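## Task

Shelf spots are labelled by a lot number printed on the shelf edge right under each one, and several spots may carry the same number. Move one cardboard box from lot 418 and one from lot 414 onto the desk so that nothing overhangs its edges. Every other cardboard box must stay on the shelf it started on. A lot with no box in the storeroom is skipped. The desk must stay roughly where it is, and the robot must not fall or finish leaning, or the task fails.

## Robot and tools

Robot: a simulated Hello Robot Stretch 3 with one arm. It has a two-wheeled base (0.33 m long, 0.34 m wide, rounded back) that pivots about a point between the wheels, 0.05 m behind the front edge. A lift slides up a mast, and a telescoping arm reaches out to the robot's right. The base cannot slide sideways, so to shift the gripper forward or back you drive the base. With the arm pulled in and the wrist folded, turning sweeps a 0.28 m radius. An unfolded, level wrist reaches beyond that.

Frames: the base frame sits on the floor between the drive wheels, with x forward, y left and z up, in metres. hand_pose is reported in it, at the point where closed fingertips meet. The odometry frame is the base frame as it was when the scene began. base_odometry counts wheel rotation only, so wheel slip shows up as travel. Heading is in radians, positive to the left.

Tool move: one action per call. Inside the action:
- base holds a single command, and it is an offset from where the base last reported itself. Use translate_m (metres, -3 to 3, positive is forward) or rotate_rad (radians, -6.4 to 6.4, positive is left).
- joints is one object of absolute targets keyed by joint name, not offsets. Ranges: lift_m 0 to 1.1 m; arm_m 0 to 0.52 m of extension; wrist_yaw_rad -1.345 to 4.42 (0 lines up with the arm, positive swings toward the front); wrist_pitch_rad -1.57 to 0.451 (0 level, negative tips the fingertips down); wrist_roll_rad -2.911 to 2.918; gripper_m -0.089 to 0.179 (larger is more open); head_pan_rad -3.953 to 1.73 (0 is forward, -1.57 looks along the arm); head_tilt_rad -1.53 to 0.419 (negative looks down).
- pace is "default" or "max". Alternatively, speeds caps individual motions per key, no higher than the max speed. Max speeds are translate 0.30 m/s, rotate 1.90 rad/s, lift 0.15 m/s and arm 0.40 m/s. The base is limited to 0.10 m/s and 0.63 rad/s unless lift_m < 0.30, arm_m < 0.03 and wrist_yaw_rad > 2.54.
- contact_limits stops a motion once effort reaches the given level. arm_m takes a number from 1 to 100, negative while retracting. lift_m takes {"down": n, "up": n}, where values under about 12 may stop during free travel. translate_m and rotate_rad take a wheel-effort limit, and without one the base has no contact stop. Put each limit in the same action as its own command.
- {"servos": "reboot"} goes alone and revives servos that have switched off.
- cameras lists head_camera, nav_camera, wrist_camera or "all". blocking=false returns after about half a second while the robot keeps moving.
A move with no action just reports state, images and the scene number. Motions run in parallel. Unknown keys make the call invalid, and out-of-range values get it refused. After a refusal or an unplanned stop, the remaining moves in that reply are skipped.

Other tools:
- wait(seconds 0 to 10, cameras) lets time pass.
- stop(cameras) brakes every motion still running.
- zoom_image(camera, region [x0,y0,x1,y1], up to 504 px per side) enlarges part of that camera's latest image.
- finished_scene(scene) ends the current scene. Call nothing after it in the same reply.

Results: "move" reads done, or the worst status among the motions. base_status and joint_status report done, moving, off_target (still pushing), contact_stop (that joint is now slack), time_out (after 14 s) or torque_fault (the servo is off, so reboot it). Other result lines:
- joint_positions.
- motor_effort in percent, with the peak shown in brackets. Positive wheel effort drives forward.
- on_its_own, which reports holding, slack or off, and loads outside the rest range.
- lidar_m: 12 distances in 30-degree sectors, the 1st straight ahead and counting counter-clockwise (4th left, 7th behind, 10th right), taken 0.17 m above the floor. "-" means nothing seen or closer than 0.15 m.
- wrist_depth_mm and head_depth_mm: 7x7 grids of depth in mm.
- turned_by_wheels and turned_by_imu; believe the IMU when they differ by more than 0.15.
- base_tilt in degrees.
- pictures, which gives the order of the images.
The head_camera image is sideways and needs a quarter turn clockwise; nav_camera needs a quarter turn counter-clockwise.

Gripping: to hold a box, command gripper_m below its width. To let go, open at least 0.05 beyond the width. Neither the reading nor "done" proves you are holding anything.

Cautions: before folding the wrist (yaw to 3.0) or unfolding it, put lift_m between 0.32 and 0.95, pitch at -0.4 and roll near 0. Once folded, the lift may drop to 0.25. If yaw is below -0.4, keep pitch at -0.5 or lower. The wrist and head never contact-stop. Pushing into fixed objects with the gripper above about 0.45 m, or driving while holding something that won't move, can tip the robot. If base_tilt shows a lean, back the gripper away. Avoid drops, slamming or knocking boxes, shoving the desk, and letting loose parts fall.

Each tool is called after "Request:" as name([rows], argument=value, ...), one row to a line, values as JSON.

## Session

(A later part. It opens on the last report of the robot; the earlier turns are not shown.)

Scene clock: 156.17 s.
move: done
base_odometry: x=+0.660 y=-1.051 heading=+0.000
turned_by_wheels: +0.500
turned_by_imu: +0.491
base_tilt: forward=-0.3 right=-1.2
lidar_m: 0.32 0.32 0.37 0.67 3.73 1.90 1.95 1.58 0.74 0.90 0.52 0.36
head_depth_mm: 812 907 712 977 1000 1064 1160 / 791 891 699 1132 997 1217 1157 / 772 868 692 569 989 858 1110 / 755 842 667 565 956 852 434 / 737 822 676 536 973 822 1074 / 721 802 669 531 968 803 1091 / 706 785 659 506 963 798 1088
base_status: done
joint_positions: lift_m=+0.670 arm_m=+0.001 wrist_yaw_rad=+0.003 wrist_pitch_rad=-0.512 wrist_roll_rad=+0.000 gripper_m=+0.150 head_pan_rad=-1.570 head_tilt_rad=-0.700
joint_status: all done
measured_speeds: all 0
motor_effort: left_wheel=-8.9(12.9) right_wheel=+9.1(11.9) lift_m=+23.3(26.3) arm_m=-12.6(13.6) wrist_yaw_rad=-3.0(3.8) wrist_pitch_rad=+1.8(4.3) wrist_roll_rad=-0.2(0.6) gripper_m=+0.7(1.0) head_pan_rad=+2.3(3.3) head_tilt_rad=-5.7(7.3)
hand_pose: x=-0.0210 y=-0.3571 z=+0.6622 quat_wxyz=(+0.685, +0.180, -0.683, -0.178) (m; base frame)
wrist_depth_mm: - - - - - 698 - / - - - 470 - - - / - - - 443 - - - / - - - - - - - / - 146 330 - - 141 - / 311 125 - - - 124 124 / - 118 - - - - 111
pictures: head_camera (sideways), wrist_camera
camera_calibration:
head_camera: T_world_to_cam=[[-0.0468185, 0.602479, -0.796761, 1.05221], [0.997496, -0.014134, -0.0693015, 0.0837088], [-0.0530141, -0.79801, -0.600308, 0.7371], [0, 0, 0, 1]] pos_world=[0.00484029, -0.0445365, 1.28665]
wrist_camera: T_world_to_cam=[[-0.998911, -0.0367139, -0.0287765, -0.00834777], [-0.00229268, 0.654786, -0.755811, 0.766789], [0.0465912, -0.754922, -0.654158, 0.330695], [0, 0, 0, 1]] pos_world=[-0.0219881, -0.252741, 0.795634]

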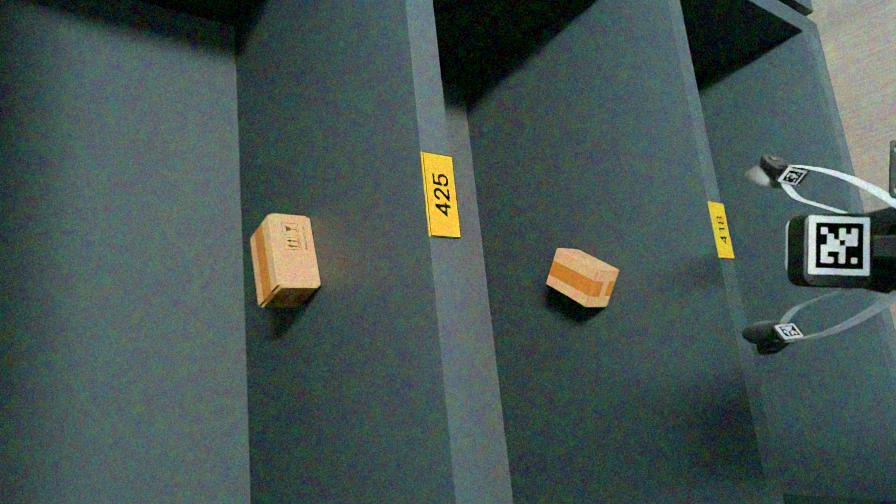

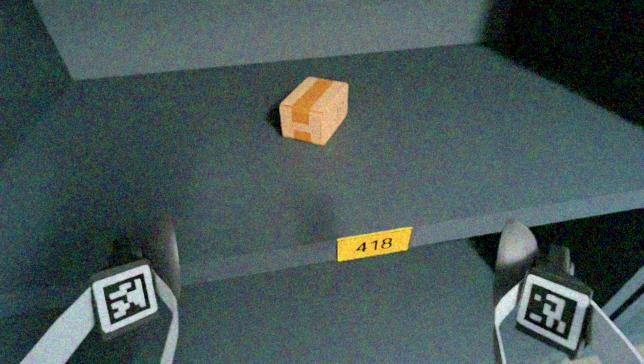

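Request:
move(base={"translate_m":0.11}, joints={"lift_m":0.61,"wrist_pitch_rad":-0.53,"wrist_yaw_rad":-0.4,"gripper_m":0.179})

Request:
move(joints={"arm_m":0.19,"lift_m":0.6}, contact_limits={"arm_m":35}, cameras=["head_camera","wrist_camera"])

Scene clock: 184.67 s.
move: done
base_odometry: x=+0.770 y=-1.051 heading=-0.001
turned_by_wheels: +0.000
turned_by_imu: +0.001
base_tilt: forward=-0.3 right=-1.2
lidar_m: 0.21 0.21 0.25 0.45 3.81 2.00 2.05 0.81 0.81 0.88 0.40 0.24
head_depth_mm: 787 889 709 581 1007 896 1165 / 772 867 694 577 997 882 1132 / 749 841 668 546 959 857 1115 / 733 821 686 540 984 830 1055 / 718 800 677 513 973 804 1101 / 701 780 668 508 968 802 1072 / 685 760 663 485 908 778 846
base_status: done
joint_positions: lift_m=+0.610 arm_m=+0.001 wrist_yaw_rad=-0.397 wrist_pitch_rad=-0.541 wrist_roll_rad=+0.000 gripper_m=+0.179 head_pan_rad=-1.570 head_tilt_rad=-0.700
joint_status: all done
measured_speeds: all 0
motor_effort: left_wheel=+0.0(7.7) right_wheel=+10.0(13.9) lift_m=+31.2(31.2) arm_m=-12.2(13.6) wrist_yaw_rad=-4.7(5.9) wrist_pitch_rad=+1.6(3.9) wrist_roll_rad=-0.1(0.3) gripper_m=+0.7(82.7) head_pan_rad=+2.2(3.3) head_tilt_rad=-5.8(6.3)
hand_pose: x=-0.1016 y=-0.3366 z=+0.5960 quat_wxyz=(+0.631, +0.051, -0.705, -0.320) (m; base frame)
wrist_depth_mm: - - 431 - - - 489 / - - 395 - - - - / - - - - - - - / 301 298 295 313 929 702 - / 264 264 282 - - 805 904 / - 139 - - 771 787 792 / - - - - 700 700 105
pictures: none

Scene clock: 187.30 s.
move: done
base_odometry: x=+0.770 y=-1.051 heading=-0.001
turned_by_wheels: +0.000
turned_by_imu: +0.000
base_tilt: forward=-0.4 right=-1.3
lidar_m: 0.21 0.21 0.25 0.45 3.83 2.00 2.06 0.81 0.81 0.88 0.40 0.24
head_depth_mm: 787 892 710 580 1003 897 1161 / 769 863 693 575 995 864 446 / 751 844 666 545 964 521 511 / 732 818 684 541 981 542 1059 / 718 799 677 514 975 807 1094 / 701 779 670 509 967 800 1068 / 685 761 660 486 908 778 846
base_status: not commanded
joint_positions: lift_m=+0.600 arm_m=+0.190 wrist_yaw_rad=-0.397 wrist_pitch_rad=-0.542 wrist_roll_rad=+0.000 gripper_m=+0.179 head_pan_rad=-1.570 head_tilt_rad=-0.700
joint_status: all done
measured_speeds: all 0
motor_effort: left_wheel=+0.1(0.5) right_wheel=+10.7(11.3) lift_m=+24.5(28.2) arm_m=+13.8(14.4) wrist_yaw_rad=-3.0(4.7) wrist_pitch_rad=+1.7(1.9) wrist_roll_rad=+0.3(0.3) gripper_m=+0.6(1.2) head_pan_rad=+2.1(2.7) head_tilt_rad=-5.5(6.4)
contact_limits: arm_m 35 (drawing in: default 31, maximum 55; extending or still: default 40, maximum 69)
hand_pose: x=-0.1016 y=-0.5259 z=+0.5859 quat_wxyz=(+0.631, +0.051, -0.705, -0.320) (m; base frame)
wrist_depth_mm: - - - - - - - / - - 290 - - - - / 325 324 246 306 315 312 310 / 283 282 266 268 275 272 270 / 243 235 240 238 236 235 246 / - 141 210 209 207 202 788 / 181 188 187 186 185 189 105
pictures: head_camera (sideways), wrist_camera
camera_calibration:
head_camera: T_world_to_cam=[[-0.0468711, 0.602654, -0.796625, 1.05204], [0.997493, -0.0140849, -0.0693449, 0.083767], [-0.0530113, -0.797879, -0.600483, 0.737331], [0, 0, 0, 1]] pos_world=[0.00484013, -0.0445356, 1.28665]
wrist_camera: T_world_to_cam=[[-0.934109, 0.355745, -0.0297568, 0.116271], [0.261354, 0.624709, -0.735821, 0.818742], [-0.243175, -0.695114, -0.676522, 0.172271], [0, 0, 0, 1]] pos_world=[-0.0634796, -0.43309, 0.722453]

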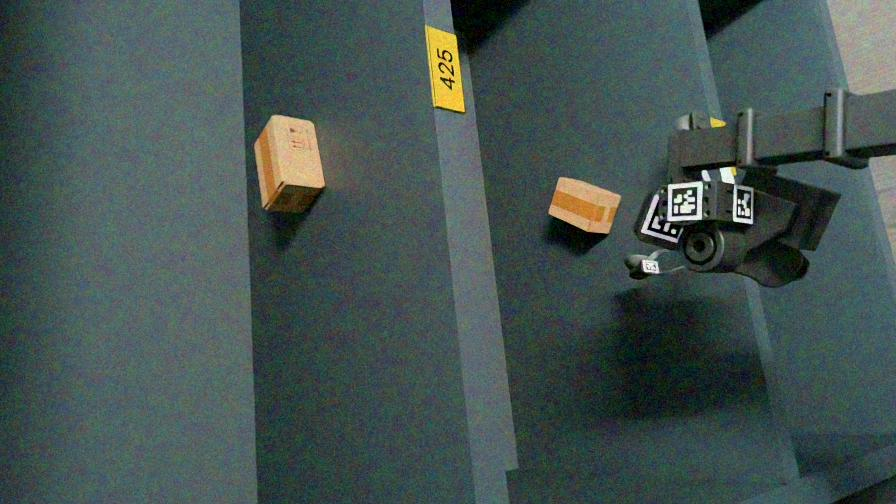

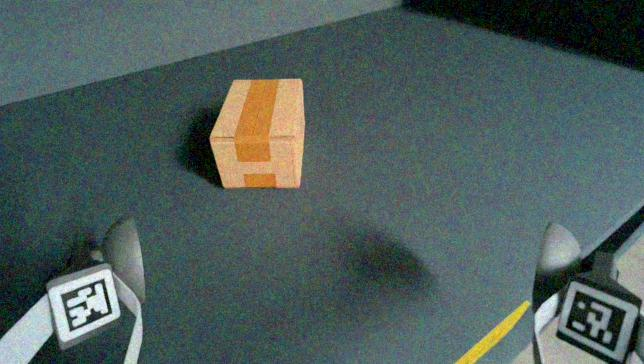

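Request:
move(joints={"lift_m":0.58})

Request:
move(joints={"arm_m":0.34}, contact_limits={"arm_m":30}, cameras=["wrist_camera"])

Scene clock: 201.50 s.
move: done
base_odometry: x=+0.770 y=-1.051 heading=-0.001
turned_by_wheels: +0.000
turned_by_imu: +0.000
base_tilt: forward=-0.2 right=-1.3
lidar_m: 0.21 0.21 0.25 0.45 3.82 2.00 2.06 0.81 0.81 0.88 0.40 0.24
head_depth_mm: 789 892 711 581 1005 892 1165 / 768 864 694 575 992 863 485 / 751 843 667 545 963 535 528 / 733 822 683 541 980 636 1058 / 717 796 678 514 977 807 1099 / 702 778 668 509 970 800 1068 / 685 762 662 486 911 777 849
base_status: not commanded
joint_positions: lift_m=+0.580 arm_m=+0.190 wrist_yaw_rad=-0.397 wrist_pitch_rad=-0.542 wrist_roll_rad=+0.000 gripper_m=+0.179 head_pan_rad=-1.570 head_tilt_rad=-0.700
joint_status: all done
measured_speeds: all 0
motor_effort: left_wheel=-0.4(0.7) right_wheel=+10.0(11.2) lift_m=+25.8(26.0) arm_m=+11.4(12.3) wrist_yaw_rad=-2.5(4.2) wrist_pitch_rad=+1.7(1.9) wrist_roll_rad=+0.2(0.3) gripper_m=+1.0(1.1) head_pan_rad=+1.7(2.4) head_tilt_rad=-6.0(6.0)
contact_limits: arm_m 35 (drawing in: default 31, maximum 55; extending or still: default 40, maximum 69)
hand_pose: x=-0.1016 y=-0.5259 z=+0.5659 quat_wxyz=(+0.631, +0.051, -0.705, -0.320) (m; base frame)
wrist_depth_mm: - - - - - - - / - - 249 260 - - - / 306 303 233 287 293 288 286 / 254 252 249 248 245 243 241 / 218 215 214 214 211 215 220 / 123 145 188 187 186 184 760 / 162 164 167 167 165 173 105
pictures: none

Scene clock: 203.87 s.
move: done
base_odometry: x=+0.770 y=-1.051 heading=-0.001
turned_by_wheels: +0.000
turned_by_imu: +0.000
base_tilt: forward=-0.3 right=-1.1
lidar_m: 0.21 0.21 0.25 0.45 3.81 2.00 2.05 0.81 0.81 0.87 0.41 0.24
head_depth_mm: 787 890 712 582 1004 897 1163 / 768 865 696 577 998 860 482 / 749 841 667 546 665 635 1093 / 733 821 686 541 759 793 1105 / 718 796 678 514 973 803 1098 / 698 780 668 509 970 804 1070 / 685 761 662 486 904 780 848
base_status: not commanded
joint_positions: lift_m=+0.580 arm_m=+0.340 wrist_yaw_rad=-0.397 wrist_pitch_rad=-0.542 wrist_roll_rad=+0.000 gripper_m=+0.179 head_pan_rad=-1.570 head_tilt_rad=-0.700
joint_status: all done
measured_speeds: all 0
motor_effort: left_wheel=+0.2(0.6) right_wheel=+10.0(10.9) lift_m=+28.9(31.2) arm_m=+13.3(15.5) wrist_yaw_rad=-3.1(4.6) wrist_pitch_rad=+1.8(1.9) wrist_roll_rad=-0.1(0.3) gripper_m=+0.9(1.4) head_pan_rad=+1.4(2.2) head_tilt_rad=-4.9(5.7)
contact_limits: arm_m 30 (drawing in: default 31, maximum 55; extending or still: default 40, maximum 69)
hand_pose: x=-0.1016 y=-0.6759 z=+0.5659 quat_wxyz=(+0.631, +0.051, -0.705, -0.320) (m; base frame)
wrist_depth_mm: 255 284 320 - - - - / 273 304 335 - - - 323 / 287 298 299 294 292 288 285 / 253 251 250 173 244 243 240 / 217 209 213 153 205 214 207 / 123 144 183 134 180 184 182 / 161 164 163 126 157 164 105
pictures: wrist_camera
camera_calibration:
wrist_camera: T_world_to_cam=[[-0.934109, 0.355745, -0.0297568, 0.169037], [0.261354, 0.624709, -0.735821, 0.897732], [-0.243175, -0.695114, -0.676522, 0.0544734], [0, 0, 0, 1]] pos_world=[-0.0634796, -0.58309, 0.702453]

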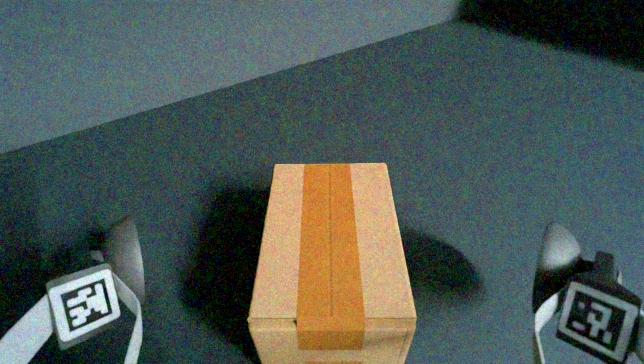

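Request:
move(joints={"gripper_m":0.03})

Request:
move(joints={"lift_m":0.66}, cameras=["wrist_camera"])

Scene clock: 210.00 s.
move: done
base_odometry: x=+0.770 y=-1.051 heading=-0.001
turned_by_wheels: +0.000
turned_by_imu: +0.000
base_tilt: forward=-0.3 right=-1.2
lidar_m: 0.21 0.21 0.25 0.45 3.84 2.01 2.06 0.81 0.81 0.88 0.41 0.24
head_depth_mm: 790 893 709 581 1005 896 1161 / 768 865 695 576 997 863 483 / 749 843 666 546 666 636 1092 / 732 821 686 541 757 794 1102 / 716 800 676 512 978 807 1099 / 700 780 669 510 968 804 1067 / 686 760 661 486 908 777 845
base_status: not commanded
joint_positions: lift_m=+0.580 arm_m=+0.340 wrist_yaw_rad=-0.397 wrist_pitch_rad=-0.522 wrist_roll_rad=+0.000 gripper_m=+0.031 head_pan_rad=-1.570 head_tilt_rad=-0.700
joint_status: all done
measured_speeds: all 0
motor_effort: left_wheel=-0.4(0.9) right_wheel=+9.5(11.1) lift_m=+23.8(26.0) arm_m=+13.0(13.5) wrist_yaw_rad=-4.2(4.2) wrist_pitch_rad=-1.9(2.0) wrist_roll_rad=+0.2(0.3) gripper_m=-12.2(86.1) head_pan_rad=+1.6(1.9) head_tilt_rad=-4.7(5.5)
contact_limits: arm_m 30 (drawing in: default 31, maximum 55; extending or still: default 40, maximum 69)
hand_pose: x=-0.1028 y=-0.6786 z=+0.5700 quat_wxyz=(+0.634, +0.044, -0.705, -0.314) (m; base frame)
wrist_depth_mm: 254 282 319 - - 501 - / 271 300 338 - - - - / 290 308 312 298 306 302 302 / 264 261 259 182 253 253 249 / 224 224 157 155 154 216 215 / 196 194 130 139 128 189 189 / 173 101 164 126 126 164 167
pictures: none

Scene clock: 211.57 s.
move: done
base_odometry: x=+0.770 y=-1.051 heading=-0.001
turned_by_wheels: +0.000
turned_by_imu: +0.000
base_tilt: forward=-0.4 right=-1.3
lidar_m: 0.21 0.21 0.25 0.45 3.84 2.00 2.05 0.81 0.81 0.88 0.40 0.24
head_depth_mm: 786 890 711 581 1004 894 1149 / 767 863 693 576 999 471 378 / 751 845 667 545 583 836 1108 / 732 820 684 541 608 831 1102 / 715 803 678 513 978 805 1102 / 700 781 669 509 967 801 1068 / 687 760 660 486 914 777 846
base_status: not commanded
joint_positions: lift_m=+0.660 arm_m=+0.340 wrist_yaw_rad=-0.397 wrist_pitch_rad=-0.549 wrist_roll_rad=+0.000 gripper_m=+0.031 head_pan_rad=-1.570 head_tilt_rad=-0.700
joint_status: all done
measured_speeds: all 0
motor_effort: left_wheel=+0.2(0.6) right_wheel=+10.0(10.0) lift_m=+31.8(34.7) arm_m=+13.5(13.5) wrist_yaw_rad=-2.7(3.9) wrist_pitch_rad=+3.0(3.3) wrist_roll_rad=+0.0(0.3) gripper_m=-11.3(12.3) head_pan_rad=+1.2(1.8) head_tilt_rad=-3.6(5.3)
contact_limits: arm_m 30 (drawing in: default 31, maximum 55; extending or still: default 40, maximum 69)
hand_pose: x=-0.1012 y=-0.6749 z=+0.6445 quat_wxyz=(+0.630, +0.054, -0.705, -0.323) (m; base frame)
wrist_depth_mm: 255 283 322 - - 524 - / 275 305 333 - - - - / 296 324 - - - - - / 313 351 - 177 - - - / 317 313 160 155 154 307 304 / 278 277 129 140 126 268 268 / 247 99 235 127 127 230 239
pictures: wrist_camera
camera_calibration:
wrist_camera: T_world_to_cam=[[-0.933997, 0.356013, -0.0300731, 0.171736], [0.263429, 0.629344, -0.731116, 0.955123], [-0.24136, -0.690783, -0.68159, 0.114859], [0, 0, 0, 1]] pos_world=[-0.0634833, -0.582899, 0.781757]

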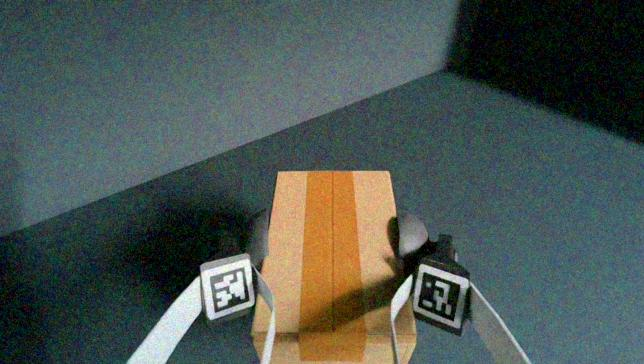

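Request:
move(joints={"arm_m":0.0,"head_tilt_rad":-0.4})

Request:
move(base={"translate_m":-0.97}, joints={"lift_m":0.9})

Request:
move(base={"rotate_rad":-1.57}, cameras=["head_camera","nav_camera"])

Scene clock: 231.87 s.
move: done
base_odometry: x=+0.770 y=-1.051 heading=-0.001
turned_by_wheels: +0.000
turned_by_imu: +0.000
base_tilt: forward=-0.5 right=-1.2
lidar_m: 0.21 0.21 0.25 0.45 3.83 1.99 2.05 0.81 0.81 0.88 0.41 0.24
head_depth_mm: 431 862 930 962 604 1037 849 / 438 841 901 937 598 992 842 / 446 816 873 914 594 986 836 / 453 795 852 880 590 949 838 / 462 774 826 861 584 942 834 / 472 754 801 837 579 481 827 / 483 733 784 820 577 460 824
base_status: not commanded
joint_positions: lift_m=+0.660 arm_m=+0.001 wrist_yaw_rad=-0.397 wrist_pitch_rad=-0.549 wrist_roll_rad=+0.000 gripper_m=+0.031 head_pan_rad=-1.570 head_tilt_rad=-0.398
joint_status: all done
measured_speeds: all 0
motor_effort: left_wheel=+0.3(0.8) right_wheel=+8.7(10.3) lift_m=+23.6(32.0) arm_m=-12.3(14.2) wrist_yaw_rad=-2.3(4.6) wrist_pitch_rad=+3.0(3.2) wrist_roll_rad=-0.3(0.3) gripper_m=-12.0(12.4) head_pan_rad=+0.4(1.5) head_tilt_rad=+0.8(6.4)
hand_pose: x=-0.1012 y=-0.3354 z=+0.6444 quat_wxyz=(+0.630, +0.054, -0.705, -0.323) (m; base frame)
wrist_depth_mm: - - - - - - - / - - - - - - - / - - - - - 571 - / - - - 177 401 698 - / 318 308 158 155 153 843 965 / 279 281 129 140 126 843 850 / 261 99 118 127 127 740 750
pictures: none

Scene clock: 242.70 s.
move: done
base_odometry: x=-0.200 y=-1.051 heading=+0.000
turned_by_wheels: +0.000
turned_by_imu: +0.000
base_tilt: forward=-0.4 right=-1.2
lidar_m: 1.15 1.15 1.35 2.43 1.49 1.16 1.12 1.12 0.95 1.10 0.66 1.26
head_depth_mm: 994 1080 1137 960 1187 1076 1192 / 959 1060 1137 947 1320 1065 921 / 672 1032 1106 935 1274 1061 902 / 685 1004 1075 922 1245 1026 919 / 606 975 1041 912 1207 1049 885 / 622 954 1017 898 1177 1044 878 / 552 932 990 889 996 1003 848
base_status: done
joint_positions: lift_m=+0.900 arm_m=+0.001 wrist_yaw_rad=-0.397 wrist_pitch_rad=-0.550 wrist_roll_rad=+0.000 gripper_m=+0.031 head_pan_rad=-1.570 head_tilt_rad=-0.400
joint_status: all done
measured_speeds: all 0
motor_effort: left_wheel=-3.4(12.4) right_wheel=-9.0(12.5) lift_m=+24.1(34.7) arm_m=-3.0(12.9) wrist_yaw_rad=-3.9(4.9) wrist_pitch_rad=+3.2(3.3) wrist_roll_rad=+0.2(0.5) gripper_m=-11.7(12.3) head_pan_rad=-0.1(1.4) head_tilt_rad=-4.9(5.1)
hand_pose: x=-0.1012 y=-0.3354 z=+0.8843 quat_wxyz=(+0.630, +0.054, -0.705, -0.323) (m; base frame)
wrist_depth_mm: - - - - - - - / - - - - - - - / - - 758 - 925 - - / - - - 177 - - - / - - 154 155 154 - - / - - 129 140 126 - - / - 99 118 127 127 973 994
pictures: none

Scene clock: 246.30 s.
move: done
base_odometry: x=-0.200 y=-1.051 heading=-1.570
turned_by_wheels: -1.570
turned_by_imu: -1.545
base_tilt: forward=-0.2 right=-1.1
lidar_m: 1.10 0.66 1.26 1.15 1.15 1.36 2.51 1.49 1.16 1.12 1.12 0.94
head_depth_mm: 1050 1116 1207 1310 1424 1567 1429 / 1006 1077 1166 1269 1382 1512 1460 / 977 1048 1124 1203 1313 1435 1455 / 956 1025 1092 1171 1267 1381 1405 / 937 994 1063 1142 1237 1326 1404 / 914 972 1036 1108 1194 1289 1361 / 895 947 1009 1083 1162 1259 1338
base_status: done
joint_positions: lift_m=+0.900 arm_m=+0.001 wrist_yaw_rad=-0.397 wrist_pitch_rad=-0.550 wrist_roll_rad=+0.000 gripper_m=+0.031 head_pan_rad=-1.570 head_tilt_rad=-0.400
joint_status: not commanded
measured_speeds: all 0
motor_effort: left_wheel=+7.9(11.4) right_wheel=-10.4(14.1) lift_m=+24.5(25.4) arm_m=-8.5(8.7) wrist_yaw_rad=-2.4(4.7) wrist_pitch_rad=+3.1(3.3) wrist_roll_rad=-0.2(0.3) gripper_m=-11.9(12.2) head_pan_rad=-0.6(1.0) head_tilt_rad=-3.5(4.7)
hand_pose: x=-0.1012 y=-0.3354 z=+0.8843 quat_wxyz=(+0.630, +0.054, -0.705, -0.323) (m; base frame)
wrist_depth_mm: - - 893 - - - - / - - - - - - - / - - - - - - - / - - - 178 - - - / - - 155 155 154 - - / - - 129 140 126 - - / - 978 129 127 127 959 971
pictures: head_camera (sideways), nav_camera (sideways)
camera_calibration:
head_camera: T_world_to_cam=[[-0.0466342, 0.3404, -0.939124, 1.23787], [0.997515, -0.0338397, -0.0617995, 0.0739746], [-0.0528162, -0.939672, -0.337976, 0.395804], [0, 0, 0, 1]] pos_world=[0.00484142, -0.0469435, 1.30086]
nav_camera: T_world_to_cam=[[0.0173739, -0.365062, 0.930821, -1.16847], [-0.999789, -0.0165811, 0.0121583, 0.0404798], [0.0109955, -0.930835, -0.365273, 0.428558], [0, 0, 0, 1]] pos_world=[0.05606, -0.0269778, 1.24369]

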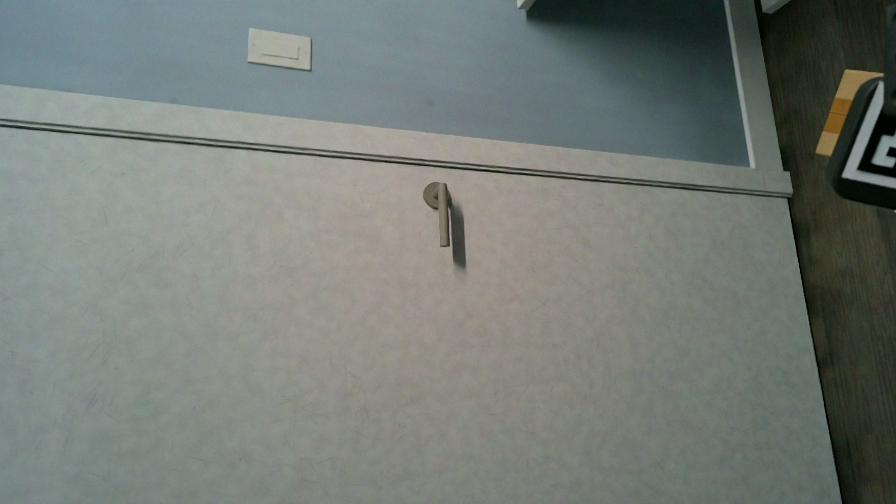

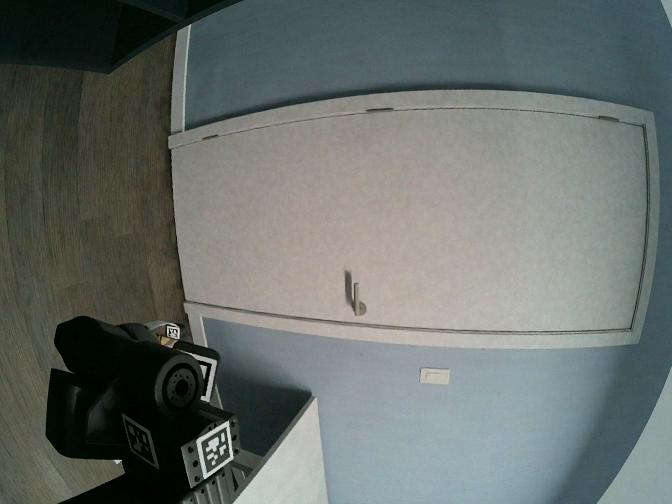

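Back toward the desk.

Request:
move(base={"translate_m":-1.2}, joints={"head_tilt_rad":-0.6}, cameras=["head_camera","nav_camera","wrist_camera"])

Scene clock: 263.83 s.
move: done
base_odometry: x=-0.202 y=+0.149 heading=-1.570
turned_by_wheels: +0.000
turned_by_imu: -0.001
base_tilt: forward=-0.3 right=-1.1
lidar_m: 1.81 1.67 1.00 0.89 0.89 1.06 2.47 2.47 1.01 0.78 0.97 1.63
head_depth_mm: 1262 1404 1513 1133 951 1580 - / 1227 1362 1480 1117 936 1572 - / 1198 1335 1444 1109 892 291 - / 1176 1295 1412 1101 886 1426 1254 / 1150 1258 1373 1088 850 1453 1218 / 1129 1234 1344 1077 839 1456 1217 / 1100 1206 1314 1065 803 1338 1188
base_status: done
joint_positions: lift_m=+0.900 arm_m=+0.001 wrist_yaw_rad=-0.397 wrist_pitch_rad=-0.550 wrist_roll_rad=+0.000 gripper_m=+0.031 head_pan_rad=-1.570 head_tilt_rad=-0.600
joint_status: all done
measured_speeds: all 0
motor_effort: left_wheel=-2.7(8.6) right_wheel=-8.8(14.6) lift_m=+26.6(27.1) arm_m=-12.0(13.4) wrist_yaw_rad=-2.7(4.5) wrist_pitch_rad=+3.2(3.4) wrist_roll_rad=+0.0(0.3) gripper_m=-11.7(12.4) head_pan_rad=-2.0(2.2) head_tilt_rad=+4.1(7.6)
hand_pose: x=-0.1012 y=-0.3354 z=+0.8843 quat_wxyz=(+0.630, +0.054, -0.705, -0.323) (m; base frame)
wrist_depth_mm: - - - - - - - / - - - - - - - / - - - - - - - / - - - 178 - - - / - - 155 156 154 - - / - - 129 140 126 - - / - 99 129 127 127 970 997
pictures: head_camera (sideways), nav_camera (sideways), wrist_camera
camera_calibration:
head_camera: T_world_to_cam=[[-0.0468019, 0.519964, -0.852905, 1.12543], [0.997502, -0.020901, -0.0674785, 0.0813489], [-0.052913, -0.853932, -0.517687, 0.629599], [0, 0, 0, 1]] pos_world=[0.00484063, -0.0458489, 1.29131]
nav_camera: T_world_to_cam=[[0.0175721, -0.542577, 0.839822, -1.0498], [-0.999786, -0.0186871, 0.00884611, 0.0448073], [0.0108942, -0.839798, -0.542789, 0.659571], [0, 0, 0, 1]] pos_world=[0.0560593, -0.0148504, 1.23925]
wrist_camera: T_world_to_cam=[[-0.933966, 0.356099, -0.0300212, 0.05809], [0.26364, 0.629874, -0.730584, 0.916517], [-0.241251, -0.690255, -0.682163, 0.513544], [0, 0, 0, 1]] pos_world=[-0.0634836, -0.2435, 1.02166]

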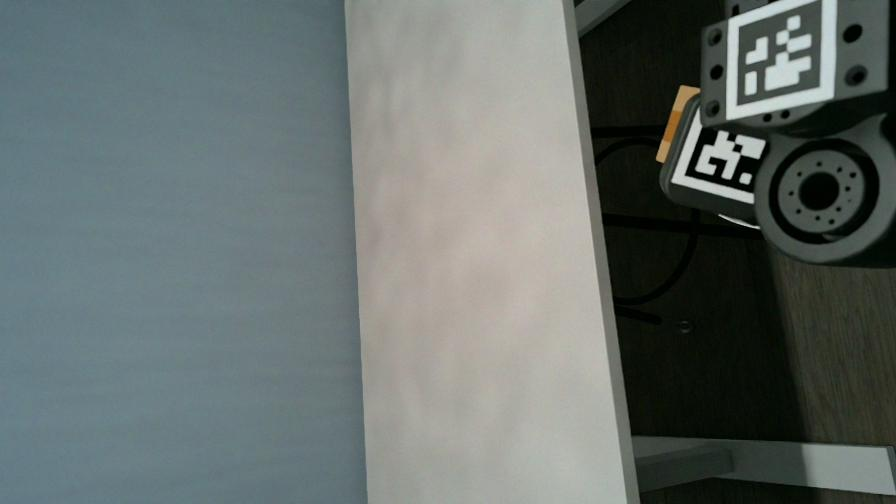

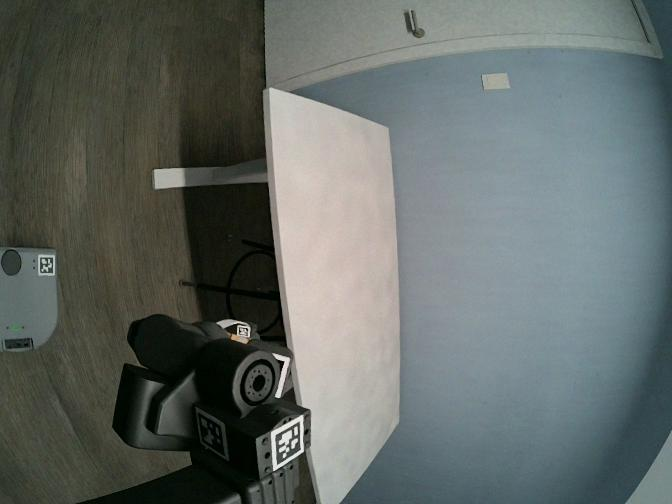

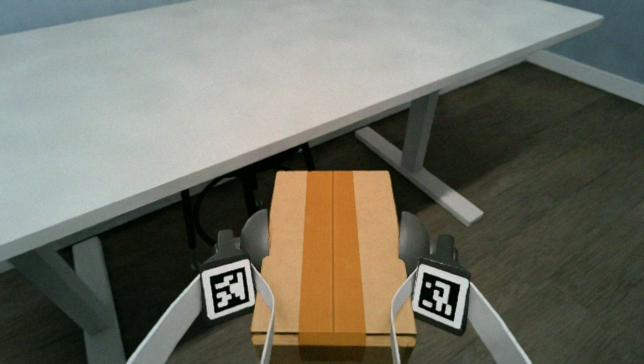

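Request:
move(joints={"arm_m":0.5})

Request:
move(joints={"lift_m":0.8}, cameras=["head_camera","wrist_camera"])

Scene clock: 282.83 s.
move: done
base_odometry: x=-0.202 y=+0.149 heading=-1.570
turned_by_wheels: +0.000
turned_by_imu: +0.000
base_tilt: forward=-0.3 right=-1.2
lidar_m: 1.81 1.66 1.01 0.89 0.89 1.05 2.46 2.47 1.02 0.78 0.96 1.63
head_depth_mm: 1258 1393 1516 1031 - - 1242 / 1233 1363 1463 371 900 1482 1245 / 1201 1328 593 1008 894 1446 1229 / 1169 1293 1358 1000 886 1426 1228 / 1150 1261 1391 1087 847 1461 1226 / 1126 1232 1347 1078 841 1454 1215 / 1105 1201 1313 1066 805 1337 1179
base_status: not commanded
joint_positions: lift_m=+0.900 arm_m=+0.500 wrist_yaw_rad=-0.397 wrist_pitch_rad=-0.550 wrist_roll_rad=+0.000 gripper_m=+0.031 head_pan_rad=-1.570 head_tilt_rad=-0.600
joint_status: all done
measured_speeds: all 0
motor_effort: left_wheel=-3.2(3.7) right_wheel=-9.3(10.2) lift_m=+27.8(27.9) arm_m=+12.7(15.3) wrist_yaw_rad=-2.1(4.6) wrist_pitch_rad=+3.2(3.3) wrist_roll_rad=+0.0(0.3) gripper_m=-11.5(12.2) head_pan_rad=-1.8(3.1) head_tilt_rad=+3.0(4.2)
hand_pose: x=-0.1012 y=-0.8347 z=+0.8842 quat_wxyz=(+0.629, +0.054, -0.705, -0.323) (m; base frame)
wrist_depth_mm: - - - - - - - / - - - - - - - / - - - - - - - / - - - 178 - - - / - - 154 155 149 - - / - - 129 140 126 - - / - 99 118 127 125 104 -
pictures: none

Scene clock: 284.57 s.
move: done
base_odometry: x=-0.202 y=+0.149 heading=-1.570
turned_by_wheels: +0.000
turned_by_imu: +0.000
base_tilt: forward=-0.1 right=-1.1
lidar_m: 1.81 1.66 1.01 0.89 0.89 1.06 2.47 2.47 1.02 0.78 0.96 1.64
head_depth_mm: 1254 1401 1512 1133 943 322 - / 1232 1355 1490 1075 408 340 1184 / 1200 1327 1449 642 892 1440 1233 / 1171 1291 1423 680 883 1430 1235 / 1151 1258 1375 1086 846 1455 1224 / 1125 1235 1337 1076 839 1448 1220 / 1099 1203 1316 1066 805 1335 1188
base_status: not commanded
joint_positions: lift_m=+0.800 arm_m=+0.500 wrist_yaw_rad=-0.397 wrist_pitch_rad=-0.550 wrist_roll_rad=+0.000 gripper_m=+0.031 head_pan_rad=-1.570 head_tilt_rad=-0.600
joint_status: all done
measured_speeds: all 0
motor_effort: left_wheel=-3.4(3.5) right_wheel=-9.5(10.3) lift_m=+25.4(26.5) arm_m=+10.4(12.7) wrist_yaw_rad=-2.8(4.4) wrist_pitch_rad=+3.2(3.3) wrist_roll_rad=-0.1(0.3) gripper_m=-11.6(12.2) head_pan_rad=-2.2(2.8) head_tilt_rad=+3.4(3.9)
hand_pose: x=-0.1012 y=-0.8347 z=+0.7842 quat_wxyz=(+0.629, +0.054, -0.705, -0.323) (m; base frame)
wrist_depth_mm: - - - - - - - / - - - - - - - / - - - - - - - / - - - 177 - - - / - - 154 155 149 - - / - - 129 140 126 - - / - 99 118 127 125 104 -
pictures: head_camera (sideways), wrist_camera
camera_calibration:
head_camera: T_world_to_cam=[[-0.0468019, 0.519964, -0.852905, 1.12543], [0.997502, -0.020901, -0.0674785, 0.0813489], [-0.052913, -0.853932, -0.517687, 0.629599], [0, 0, 0, 1]] pos_world=[0.00484063, -0.0458489, 1.29131]
wrist_camera: T_world_to_cam=[[-0.933931, 0.356192, -0.0300155, 0.232987], [0.263765, 0.630039, -0.730396, 1.1579], [-0.24125, -0.690056, -0.682364, 0.100879], [0, 0, 0, 1]] pos_world=[-0.0634837, -0.7429, 0.921558]

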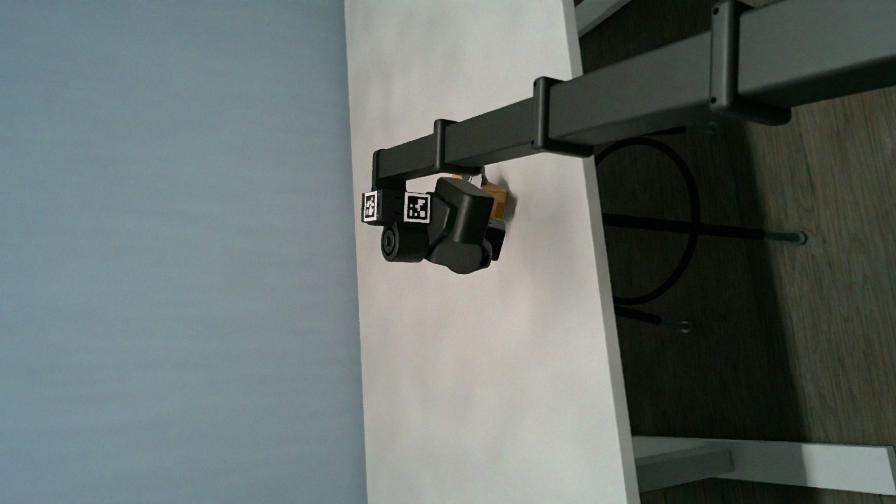

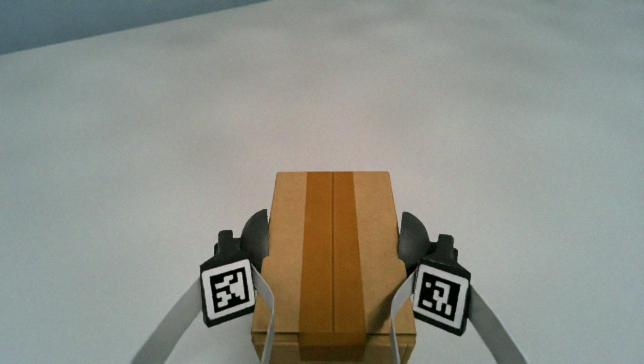

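Fully over the desk. Lower until contact.

Request:
move(joints={"lift_m":0.72}, contact_limits={"lift_m":{"down":13}}, speeds={"lift_m":0.03}, cameras=["wrist_camera"])

Scene clock: 291.23 s.
move: contact_stop
base_odometry: x=-0.202 y=+0.149 heading=-1.570
turned_by_wheels: +0.000
turned_by_imu: +0.007
base_tilt: forward=-0.4 right=-1.2
lidar_m: 1.81 1.65 1.00 0.89 0.89 1.06 2.47 2.47 1.02 0.78 0.96 1.65
head_depth_mm: 1257 1391 1513 1134 949 1491 320 / 1230 1358 1482 1123 512 387 327 / 1202 1320 1456 669 827 1434 1235 / 1178 1290 1412 703 853 1421 1225 / 1152 1261 1385 1088 847 1458 1224 / 1124 1240 1340 1075 844 1456 1221 / 1105 1213 1321 1069 803 1348 1187
base_status: not commanded
joint_positions: lift_m=+0.751 arm_m=+0.500 wrist_yaw_rad=-0.411 wrist_pitch_rad=-0.445 wrist_roll_rad=-0.002 gripper_m=+0.031 head_pan_rad=-1.570 head_tilt_rad=-0.600
joint_status: lift_m contact_stop (moved -0.049 of -0.080)
measured_speeds: translate_m=+0.000 rotate_rad=+0.000 lift_m=+0.004 arm_m=+0.000 wrist_yaw_rad=+0.000 wrist_pitch_rad=-0.024 wrist_roll_rad=+0.000 head_pan_rad=+0.000 head_tilt_rad=+0.000
on_its_own: lift_m is slack since a contact_stop (your +0.720 is given up); wrist_pitch_rad is at rest, and its effort (-15.9) is outside its rest range (-8 to +12)
motor_effort: left_wheel=-1.0(3.4) right_wheel=-1.8(10.1) lift_m=+22.2(30.2) arm_m=+2.5(6.3) wrist_yaw_rad=+8.9(10.7) wrist_pitch_rad=-15.9(19.4) wrist_roll_rad=+0.5(0.8) gripper_m=-11.3(12.3) head_pan_rad=-2.5(3.5) head_tilt_rad=+2.7(3.6)
contact_limits: lift_m down 13 (down: maximum 72; up: maximum 65)
hand_pose: x=-0.1099 y=-0.8474 z=+0.7580 quat_wxyz=(+0.644, +0.012, -0.706, -0.294) (m; base frame)
wrist_depth_mm: - - - - - - - / - - - - - - - / - - - - - - - / - - - 182 - - - / - - 151 158 152 - - / - - 128 139 128 - - / - 98 - 122 124 108 -
pictures: wrist_camera
camera_calibration:
wrist_camera: T_world_to_cam=[[-0.930369, 0.36579, -0.0247035, 0.233121], [0.238708, 0.553243, -0.798085, 1.13255], [-0.278265, -0.748411, -0.602038, -0.0422655], [0, 0, 0, 1]] pos_world=[-0.0652209, -0.743482, 0.884186]

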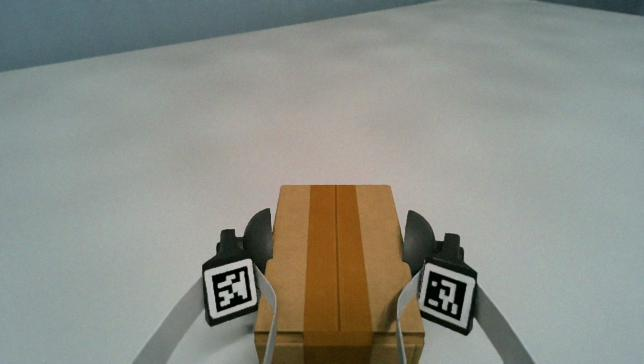

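Request:
move(joints={"lift_m":0.762})

Request:
move(joints={"gripper_m":0.15})

Request:
move(joints={"lift_m":0.9}, cameras=["head_camera","wrist_camera"])

Request:
move(joints={"arm_m":0.0,"head_pan_rad":-0.3,"head_tilt_rad":-0.3})

Request:
move(joints={"wrist_yaw_rad":3.0,"wrist_pitch_rad":-0.4})

Scene clock: 303.60 s.
move: done
base_odometry: x=-0.202 y=+0.149 heading=-1.570
turned_by_wheels: +0.000
turned_by_imu: +0.000
base_tilt: forward=-0.4 right=-1.2
lidar_m: 1.81 1.65 1.00 0.89 0.89 1.06 2.46 2.47 1.02 0.79 0.96 1.64
head_depth_mm: 1260 1398 1507 1132 945 1494 303 / 1227 1364 1490 1120 476 375 319 / 1201 1324 1451 660 827 1476 1239 / 1170 1291 1417 696 857 1429 1227 / 1151 1266 1383 1086 847 1464 1222 / 1131 1237 1344 1076 843 1463 1218 / 1100 1208 1317 1068 802 1330 1188
base_status: not commanded
joint_positions: lift_m=+0.762 arm_m=+0.500 wrist_yaw_rad=-0.407 wrist_pitch_rad=-0.489 wrist_roll_rad=-0.002 gripper_m=+0.031 head_pan_rad=-1.570 head_tilt_rad=-0.600
joint_status: all done
measured_speeds: all 0
motor_effort: left_wheel=-1.6(1.6) right_wheel=-0.6(0.6) lift_m=+25.1(28.4) arm_m=-12.6(14.4) wrist_yaw_rad=+5.8(7.6) wrist_pitch_rad=-8.0(9.0) wrist_roll_rad=+0.6(0.8) gripper_m=-11.3(11.6) head_pan_rad=-3.0(4.0) head_tilt_rad=+1.9(2.1)
hand_pose: x=-0.1067 y=-0.8422 z=+0.7590 quat_wxyz=(+0.638, +0.030, -0.706, -0.307) (m; base frame)
wrist_depth_mm: - - - - - - - / - - - - - - - / - - - - - - - / - - - 179 - - - / - - 152 157 148 - - / - - 129 140 129 - - / - 98 - 123 123 105 -
pictures: none

Scene clock: 305.33 s.
move: done
base_odometry: x=-0.202 y=+0.149 heading=-1.570
turned_by_wheels: +0.000
turned_by_imu: +0.000
base_tilt: forward=-0.2 right=-1.2
lidar_m: 1.81 1.65 1.00 0.89 0.89 1.06 2.47 2.46 1.02 0.78 0.96 1.64
head_depth_mm: 1247 1392 1518 1133 946 1507 303 / 1226 1351 1472 1122 477 374 319 / 1196 1328 1454 663 831 1475 1231 / 1172 1299 1412 696 858 1428 1232 / 1154 1255 1389 1090 847 1468 1222 / 1124 1237 1356 1075 841 1450 1220 / 1108 1202 1321 1068 804 1343 1183
base_status: not commanded
joint_positions: lift_m=+0.762 arm_m=+0.500 wrist_yaw_rad=-0.403 wrist_pitch_rad=-0.541 wrist_roll_rad=-0.002 gripper_m=+0.150 head_pan_rad=-1.570 head_tilt_rad=-0.600
joint_status: all done
measured_speeds: all 0
motor_effort: left_wheel=-1.3(1.8) right_wheel=+0.1(0.7) lift_m=+30.6(31.3) arm_m=-2.9(11.8) wrist_yaw_rad=+3.0(6.7) wrist_pitch_rad=+1.5(8.0) wrist_roll_rad=+0.7(1.0) gripper_m=+0.6(80.8) head_pan_rad=-2.8(3.5) head_tilt_rad=+1.4(2.2)
hand_pose: x=-0.1028 y=-0.8356 z=+0.7482 quat_wxyz=(+0.631, +0.049, -0.704, -0.322) (m; base frame)
wrist_depth_mm: - - - - - - - / - - - - - - - / - - - - - - - / - - - 165 164 - - / - 146 - 142 141 140 - / - 126 - 124 124 124 - / - 119 - 135 128 - 111
pictures: none

Scene clock: 307.43 s.
move: done
base_odometry: x=-0.202 y=+0.149 heading=-1.570
turned_by_wheels: +0.000
turned_by_imu: +0.000
base_tilt: forward=-0.2 right=-1.2
lidar_m: 1.81 1.64 1.00 0.89 0.89 1.06 2.46 2.48 1.01 0.78 0.97 1.64
head_depth_mm: 1251 1395 1508 1032 - - 1248 / 1222 1360 1451 371 901 1452 1246 / 1199 1316 593 977 890 1474 1232 / 1176 1293 1362 1006 887 1434 1227 / 1150 1259 1376 1087 847 1459 1220 / 1127 1232 1346 1077 839 1457 1213 / 1102 1197 1318 1061 805 1331 1191
base_status: not commanded
joint_positions: lift_m=+0.900 arm_m=+0.500 wrist_yaw_rad=-0.403 wrist_pitch_rad=-0.541 wrist_roll_rad=-0.002 gripper_m=+0.150 head_pan_rad=-1.570 head_tilt_rad=-0.600
joint_status: all done
measured_speeds: all 0
motor_effort: left_wheel=-1.4(1.8) right_wheel=+0.1(0.9) lift_m=+30.7(34.2) arm_m=+9.1(9.1) wrist_yaw_rad=+2.1(3.6) wrist_pitch_rad=+1.6(1.8) wrist_roll_rad=+0.8(0.8) gripper_m=+0.6(1.3) head_pan_rad=-3.1(3.6) head_tilt_rad=+1.5(2.2)
hand_pose: x=-0.1028 y=-0.8355 z=+0.8860 quat_wxyz=(+0.631, +0.049, -0.704, -0.322) (m; base frame)
wrist_depth_mm: - - - - - - - / - - - - - - - / - - - - - - - / - - - - - - - / - 146 - - - 140 - / - 125 - 271 - 124 - / - 118 - 247 - - 111
pictures: head_camera (sideways), wrist_camera
camera_calibration:
head_camera: T_world_to_cam=[[-0.0466967, 0.519967, -0.852909, 1.12544], [0.997501, -0.0210425, -0.0674416, 0.0812946], [-0.0530148, -0.853927, -0.517685, 0.629597], [0, 0, 0, 1]] pos_world=[0.00484066, -0.045849, 1.29131]
wrist_camera: T_world_to_cam=[[-0.932421, 0.360281, -0.0280866, 0.236718], [0.263077, 0.623456, -0.73627, 1.23287], [-0.247753, -0.693902, -0.676105, 0.160007], [0, 0, 0, 1]] pos_world=[-0.0639752, -0.742893, 1.02255]

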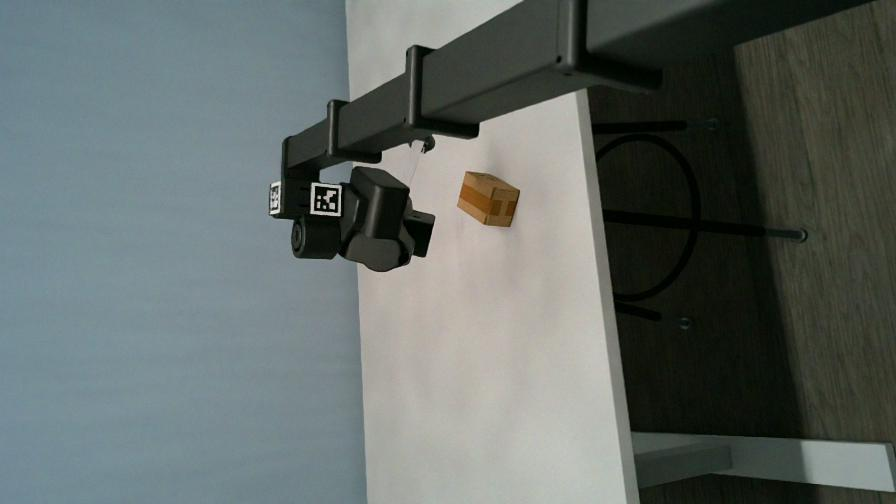

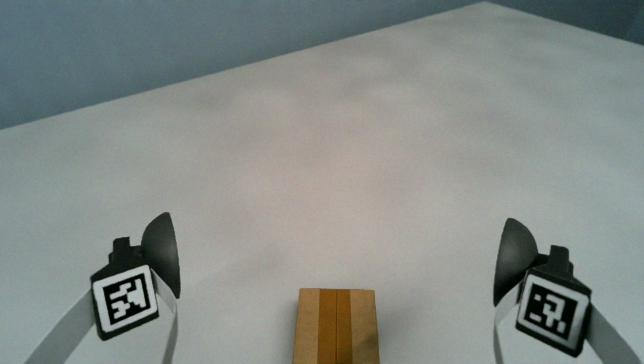

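Scene clock: 312.30 s.
move: done
base_odometry: x=-0.202 y=+0.149 heading=-1.570
turned_by_wheels: +0.000
turned_by_imu: +0.000
base_tilt: forward=-0.5 right=-1.1
lidar_m: 1.81 1.65 1.00 0.89 0.89 1.06 2.47 2.47 1.02 0.78 0.96 1.65
head_depth_mm: 1580 1611 1648 1697 1734 1771 1567 / 1812 1820 1871 1934 1984 1945 1552 / 2096 2136 2211 2299 2359 2017 1543 / 2257 2356 2475 2579 2601 2004 1543 / 2073 2073 2207 2247 2274 1981 1526 / 1946 2075 2198 2273 2365 1979 1530 / 1867 1978 2079 2153 2235 1923 1521
base_status: not commanded
joint_positions: lift_m=+0.900 arm_m=+0.001 wrist_yaw_rad=-0.403 wrist_pitch_rad=-0.542 wrist_roll_rad=-0.002 gripper_m=+0.150 head_pan_rad=-0.300 head_tilt_rad=-0.300
joint_status: all done
measured_speeds: all 0
motor_effort: left_wheel=-1.4(1.9) right_wheel=-0.6(0.9) lift_m=+25.3(31.3) arm_m=-12.4(14.5) wrist_yaw_rad=+3.1(3.5) wrist_pitch_rad=+1.6(1.8) wrist_roll_rad=+0.8(0.9) gripper_m=+0.4(1.2) head_pan_rad=-3.3(5.6) head_tilt_rad=-4.1(7.8)
hand_pose: x=-0.1028 y=-0.3361 z=+0.8860 quat_wxyz=(+0.631, +0.050, -0.704, -0.322) (m; base frame)
wrist_depth_mm: - - - - - - - / - - 584 - - - - / - - - - - - - / - - - - - - - / - 424 - - - - - / - 126 - - - 124 - / 966 958 - - - 958 114
pictures: none

Scene clock: 315.00 s.
move: done
base_odometry: x=-0.202 y=+0.149 heading=-1.570
turned_by_wheels: +0.000
turned_by_imu: +0.000
base_tilt: forward=-0.2 right=-1.2
lidar_m: 1.81 1.65 1.00 0.89 0.89 1.06 2.47 2.47 1.02 0.78 0.96 1.64
head_depth_mm: 1571 1597 1655 1701 1730 1775 1572 / 1808 1811 1872 1914 1983 1947 1551 / 2070 2127 2202 2248 2352 2011 1549 / 2265 2348 2473 2587 2585 1989 1535 / 2063 2051 2177 2255 2276 1997 1528 / 1953 2081 2205 2279 2367 1973 1529 / 1870 1960 2087 2160 2241 1916 1523
base_status: not commanded
joint_positions: lift_m=+0.900 arm_m=+0.001 wrist_yaw_rad=+2.997 wrist_pitch_rad=-0.420 wrist_roll_rad=-0.002 gripper_m=+0.150 head_pan_rad=-0.300 head_tilt_rad=-0.300
joint_status: all done
measured_speeds: all 0
motor_effort: left_wheel=-1.5(1.7) right_wheel=+0.3(0.8) lift_m=+27.9(28.5) arm_m=-9.3(12.6) wrist_yaw_rad=+2.3(5.7) wrist_pitch_rad=+3.3(6.1) wrist_roll_rad=+0.7(0.8) gripper_m=+0.4(1.4) head_pan_rad=-3.0(3.8) head_tilt_rad=-2.9(4.3)
hand_pose: x=+0.0111 y=+0.0762 z=+0.9121 quat_wxyz=(+0.197, +0.699, +0.098, +0.680) (m; base frame)
wrist_depth_mm: - 137 - - - - - / - 148 - - - - - / - 162 - - - - - / 925 179 - - - - - / - 158 215 - - - - / - 125 241 - - 124 - / - - 279 - - - 114
pictures: none

Request:
move(base={"rotate_rad":3.14}, joints={"lift_m":0.29}, pace="max")

Request:
move(base={"translate_m":1.95}, pace="max", joints={"head_pan_rad":-1.7}, cameras=["head_camera","nav_camera"])

Scene clock: 340.87 s.
move: done
base_odometry: x=-0.202 y=+0.149 heading=+1.570
turned_by_wheels: +3.140
turned_by_imu: +3.087
base_tilt: forward=-0.3 right=-1.1
lidar_m: 2.47 2.47 1.02 0.78 1.39 1.61 1.81 1.74 1.02 0.89 0.89 1.04
head_depth_mm: 987 1009 1028 1056 1081 1115 1140 / 1106 1131 1159 1194 1236 1273 1317 / 1255 1301 1338 1390 1438 1490 1478 / 2427 1520 1576 1647 1715 1772 1536 / 2354 2471 2584 2748 2781 1979 1520 / 2225 2328 2442 2547 2601 1984 1522 / 2119 2206 2302 2405 2488 1961 1513
base_status: done
joint_positions: lift_m=+0.290 arm_m=+0.001 wrist_yaw_rad=+2.997 wrist_pitch_rad=-0.419 wrist_roll_rad=-0.002 gripper_m=+0.150 head_pan_rad=-0.300 head_tilt_rad=-0.300
joint_status: all done
measured_speeds: all 0
motor_effort: left_wheel=-6.3(14.8) right_wheel=+8.7(13.5) lift_m=+30.2(30.2) arm_m=-12.5(13.6) wrist_yaw_rad=+1.0(3.5) wrist_pitch_rad=+2.9(3.3) wrist_roll_rad=+0.7(0.8) gripper_m=+0.5(1.5) head_pan_rad=-2.3(3.6) head_tilt_rad=-2.7(4.2)
hand_pose: x=+0.0111 y=+0.0764 z=+0.3025 quat_wxyz=(+0.197, +0.699, +0.097, +0.680) (m; base frame)
wrist_depth_mm: - 137 - - - - - / - 148 - - - - - / 938 162 863 923 901 895 886 / 742 186 670 718 714 714 703 / 613 158 215 600 599 592 589 / 526 125 241 515 508 124 486 / 112 268 267 279 447 430 114
pictures: none

Scene clock: 348.80 s.
move: done
base_odometry: x=-0.199 y=+2.099 heading=+1.569
turned_by_wheels: +0.000
turned_by_imu: +0.001
base_tilt: forward=-0.4 right=-1.2
lidar_m: 0.59 0.59 0.69 1.23 1.63 1.65 3.72 0.82 0.61 0.90 1.14 0.67
head_depth_mm: 572 581 592 600 614 625 645 / 669 686 695 708 724 741 758 / 806 824 847 864 891 915 940 / 1763 1845 1942 2046 2156 2005 1496 / 1685 1759 1862 1957 2040 2005 1526 / 1616 1698 1787 1861 1978 1974 1528 / 1551 1629 1703 1782 1874 1905 1520
base_status: done
joint_positions: lift_m=+0.290 arm_m=+0.001 wrist_yaw_rad=+2.997 wrist_pitch_rad=-0.419 wrist_roll_rad=-0.002 gripper_m=+0.150 head_pan_rad=-1.700 head_tilt_rad=-0.300
joint_status: all done
measured_speeds: all 0
motor_effort: left_wheel=-2.8(11.1) right_wheel=+8.2(16.2) lift_m=+24.1(30.7) arm_m=-8.2(13.1) wrist_yaw_rad=+3.2(3.4) wrist_pitch_rad=+3.2(3.2) wrist_roll_rad=+0.6(1.0) gripper_m=+0.6(1.4) head_pan_rad=+2.9(5.0) head_tilt_rad=-0.5(3.4)
hand_pose: x=+0.0110 y=+0.0764 z=+0.3025 quat_wxyz=(+0.197, +0.699, +0.097, +0.680) (m; base frame)
wrist_depth_mm: - 137 - - - - 542 / - 147 - - - - 563 / 935 162 883 914 912 795 579 / 738 187 667 725 726 715 572 / 613 159 214 597 602 596 574 / 527 125 241 511 510 124 490 / 113 269 268 278 443 427 114
pictures: head_camera (sideways), nav_camera (sideways)
camera_calibration:
head_camera: T_world_to_cam=[[-0.0143542, 0.249095, -0.968373, 1.27595], [0.983954, -0.168736, -0.0579893, 0.0691173], [-0.177844, -0.953666, -0.242676, 0.27254], [0, 0, 0, 1]] pos_world=[-0.00122328, -0.0462582, 1.30574]
nav_camera: T_world_to_cam=[[-0.0178866, -0.270527, 0.962546, -1.20962], [-0.993344, 0.114369, 0.0136849, 0.0383702], [-0.113788, -0.955895, -0.270772, 0.306363], [0, 0, 0, 1]] pos_world=[0.0513392, -0.0387723, 1.24675]

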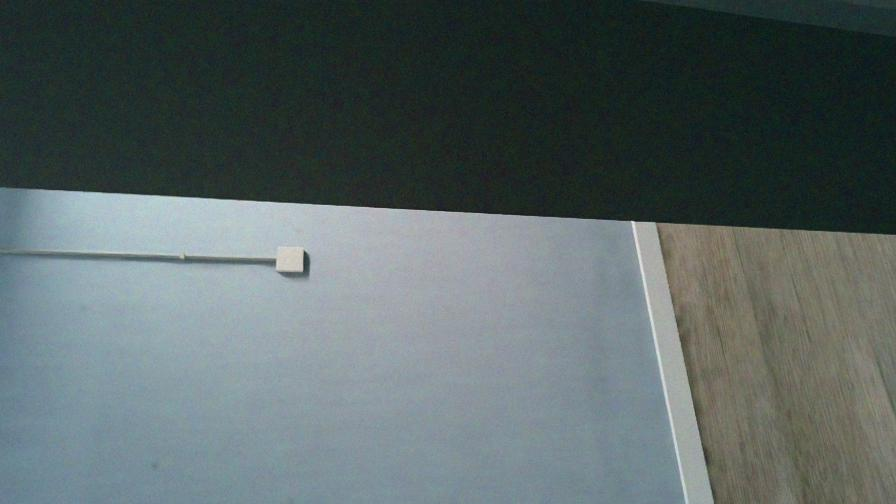

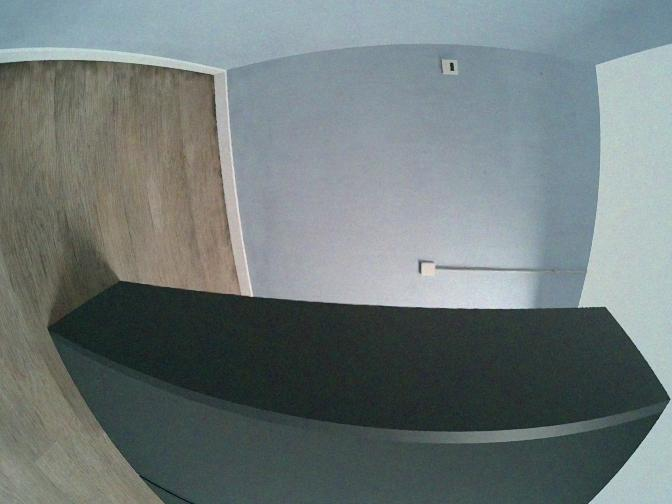

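Request:
move(base={"translate_m":0.17})

Request:
move(base={"rotate_rad":-1.57}, cameras=["nav_camera"], joints={"head_pan_rad":-0.5})

Scene clock: 371.73 s.
move: done
base_odometry: x=-0.199 y=+2.269 heading=+1.569
turned_by_wheels: +0.000
turned_by_imu: +0.000
base_tilt: forward=-0.3 right=-1.2
lidar_m: 0.43 0.43 0.50 0.89 1.90 1.75 3.86 0.74 0.71 1.84 0.83 0.49
head_depth_mm: 796 807 820 833 851 864 883 / 1870 1964 2045 994 1002 1031 1056 / 1793 1898 1997 2103 2220 2014 1553 / 1727 1798 1912 1993 2107 1996 1541 / 1671 1717 1807 1906 2019 1989 1532 / 1592 1653 1729 1832 1922 1956 1525 / 1526 1596 1676 1749 1833 1881 1521
base_status: done
joint_positions: lift_m=+0.290 arm_m=+0.001 wrist_yaw_rad=+2.997 wrist_pitch_rad=-0.419 wrist_roll_rad=-0.002 gripper_m=+0.150 head_pan_rad=-1.700 head_tilt_rad=-0.300
joint_status: not commanded
measured_speeds: all 0
motor_effort: left_wheel=+5.9(8.2) right_wheel=+5.5(11.9) lift_m=+25.6(26.1) arm_m=-5.2(7.1) wrist_yaw_rad=+1.6(3.3) wrist_pitch_rad=+3.0(3.1) wrist_roll_rad=+0.5(0.8) gripper_m=+0.9(1.1) head_pan_rad=+2.5(3.1) head_tilt_rad=+0.9(1.4)
hand_pose: x=+0.0110 y=+0.0764 z=+0.3025 quat_wxyz=(+0.197, +0.699, +0.097, +0.680) (m; base frame)
wrist_depth_mm: - 138 - - - 512 398 / - 147 - - - 536 411 / 928 162 878 916 835 557 423 / 749 187 666 720 717 546 436 / 618 158 215 593 592 143 431 / 524 126 242 511 509 124 116 / 113 270 267 279 445 431 111
pictures: none

Scene clock: 375.10 s.
move: done
base_odometry: x=-0.199 y=+2.269 heading=+0.000
turned_by_wheels: -1.570
turned_by_imu: -1.545
base_tilt: forward=-0.3 right=-1.2
lidar_m: 1.84 0.81 0.48 0.43 0.43 0.50 0.92 1.90 1.75 3.85 0.72 0.71
head_depth_mm: 579 619 670 729 799 886 983 / 610 630 652 677 711 752 806 / 673 695 721 746 778 812 848 / 751 779 810 848 882 926 971 / 843 880 922 967 1020 1076 1139 / 1810 1894 1987 2068 2171 1990 1524 / 1688 1749 1822 1901 1981 1977 1525
base_status: done
joint_positions: lift_m=+0.290 arm_m=+0.001 wrist_yaw_rad=+2.997 wrist_pitch_rad=-0.419 wrist_roll_rad=-0.002 gripper_m=+0.150 head_pan_rad=-0.499 head_tilt_rad=-0.300
joint_status: all done
measured_speeds: all 0
motor_effort: left_wheel=+7.1(12.7) right_wheel=-10.4(12.7) lift_m=+26.7(26.9) arm_m=-12.7(12.7) wrist_yaw_rad=+1.9(2.9) wrist_pitch_rad=+3.0(3.1) wrist_roll_rad=+0.7(0.9) gripper_m=+0.5(1.2) head_pan_rad=-3.4(5.8) head_tilt_rad=+1.7(2.7)
hand_pose: x=+0.0110 y=+0.0764 z=+0.3025 quat_wxyz=(+0.197, +0.699, +0.097, +0.680) (m; base frame)
wrist_depth_mm: 358 137 422 455 499 542 600 / 388 148 451 494 539 597 - / 423 162 481 539 596 643 - / 454 187 192 571 664 682 712 / 481 150 212 608 593 595 593 / - 126 241 514 512 124 492 / 113 269 268 279 445 433 114
pictures: nav_camera (sideways)
camera_calibration:
nav_camera: T_world_to_cam=[[0.24574, -0.114487, 0.962551, -1.21124], [-0.465768, -0.884801, 0.0136715, 0.035216], [0.850101, -0.451685, -0.270755, 0.300451], [0, 0, 0, 1]] pos_world=[0.0586385, 0.0281972, 1.24675]

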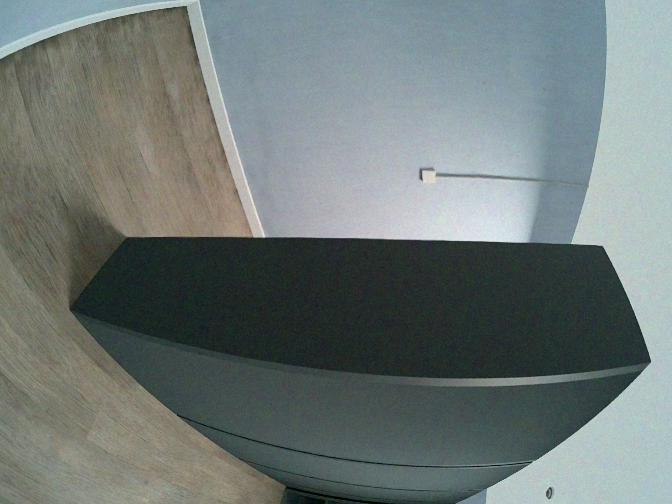

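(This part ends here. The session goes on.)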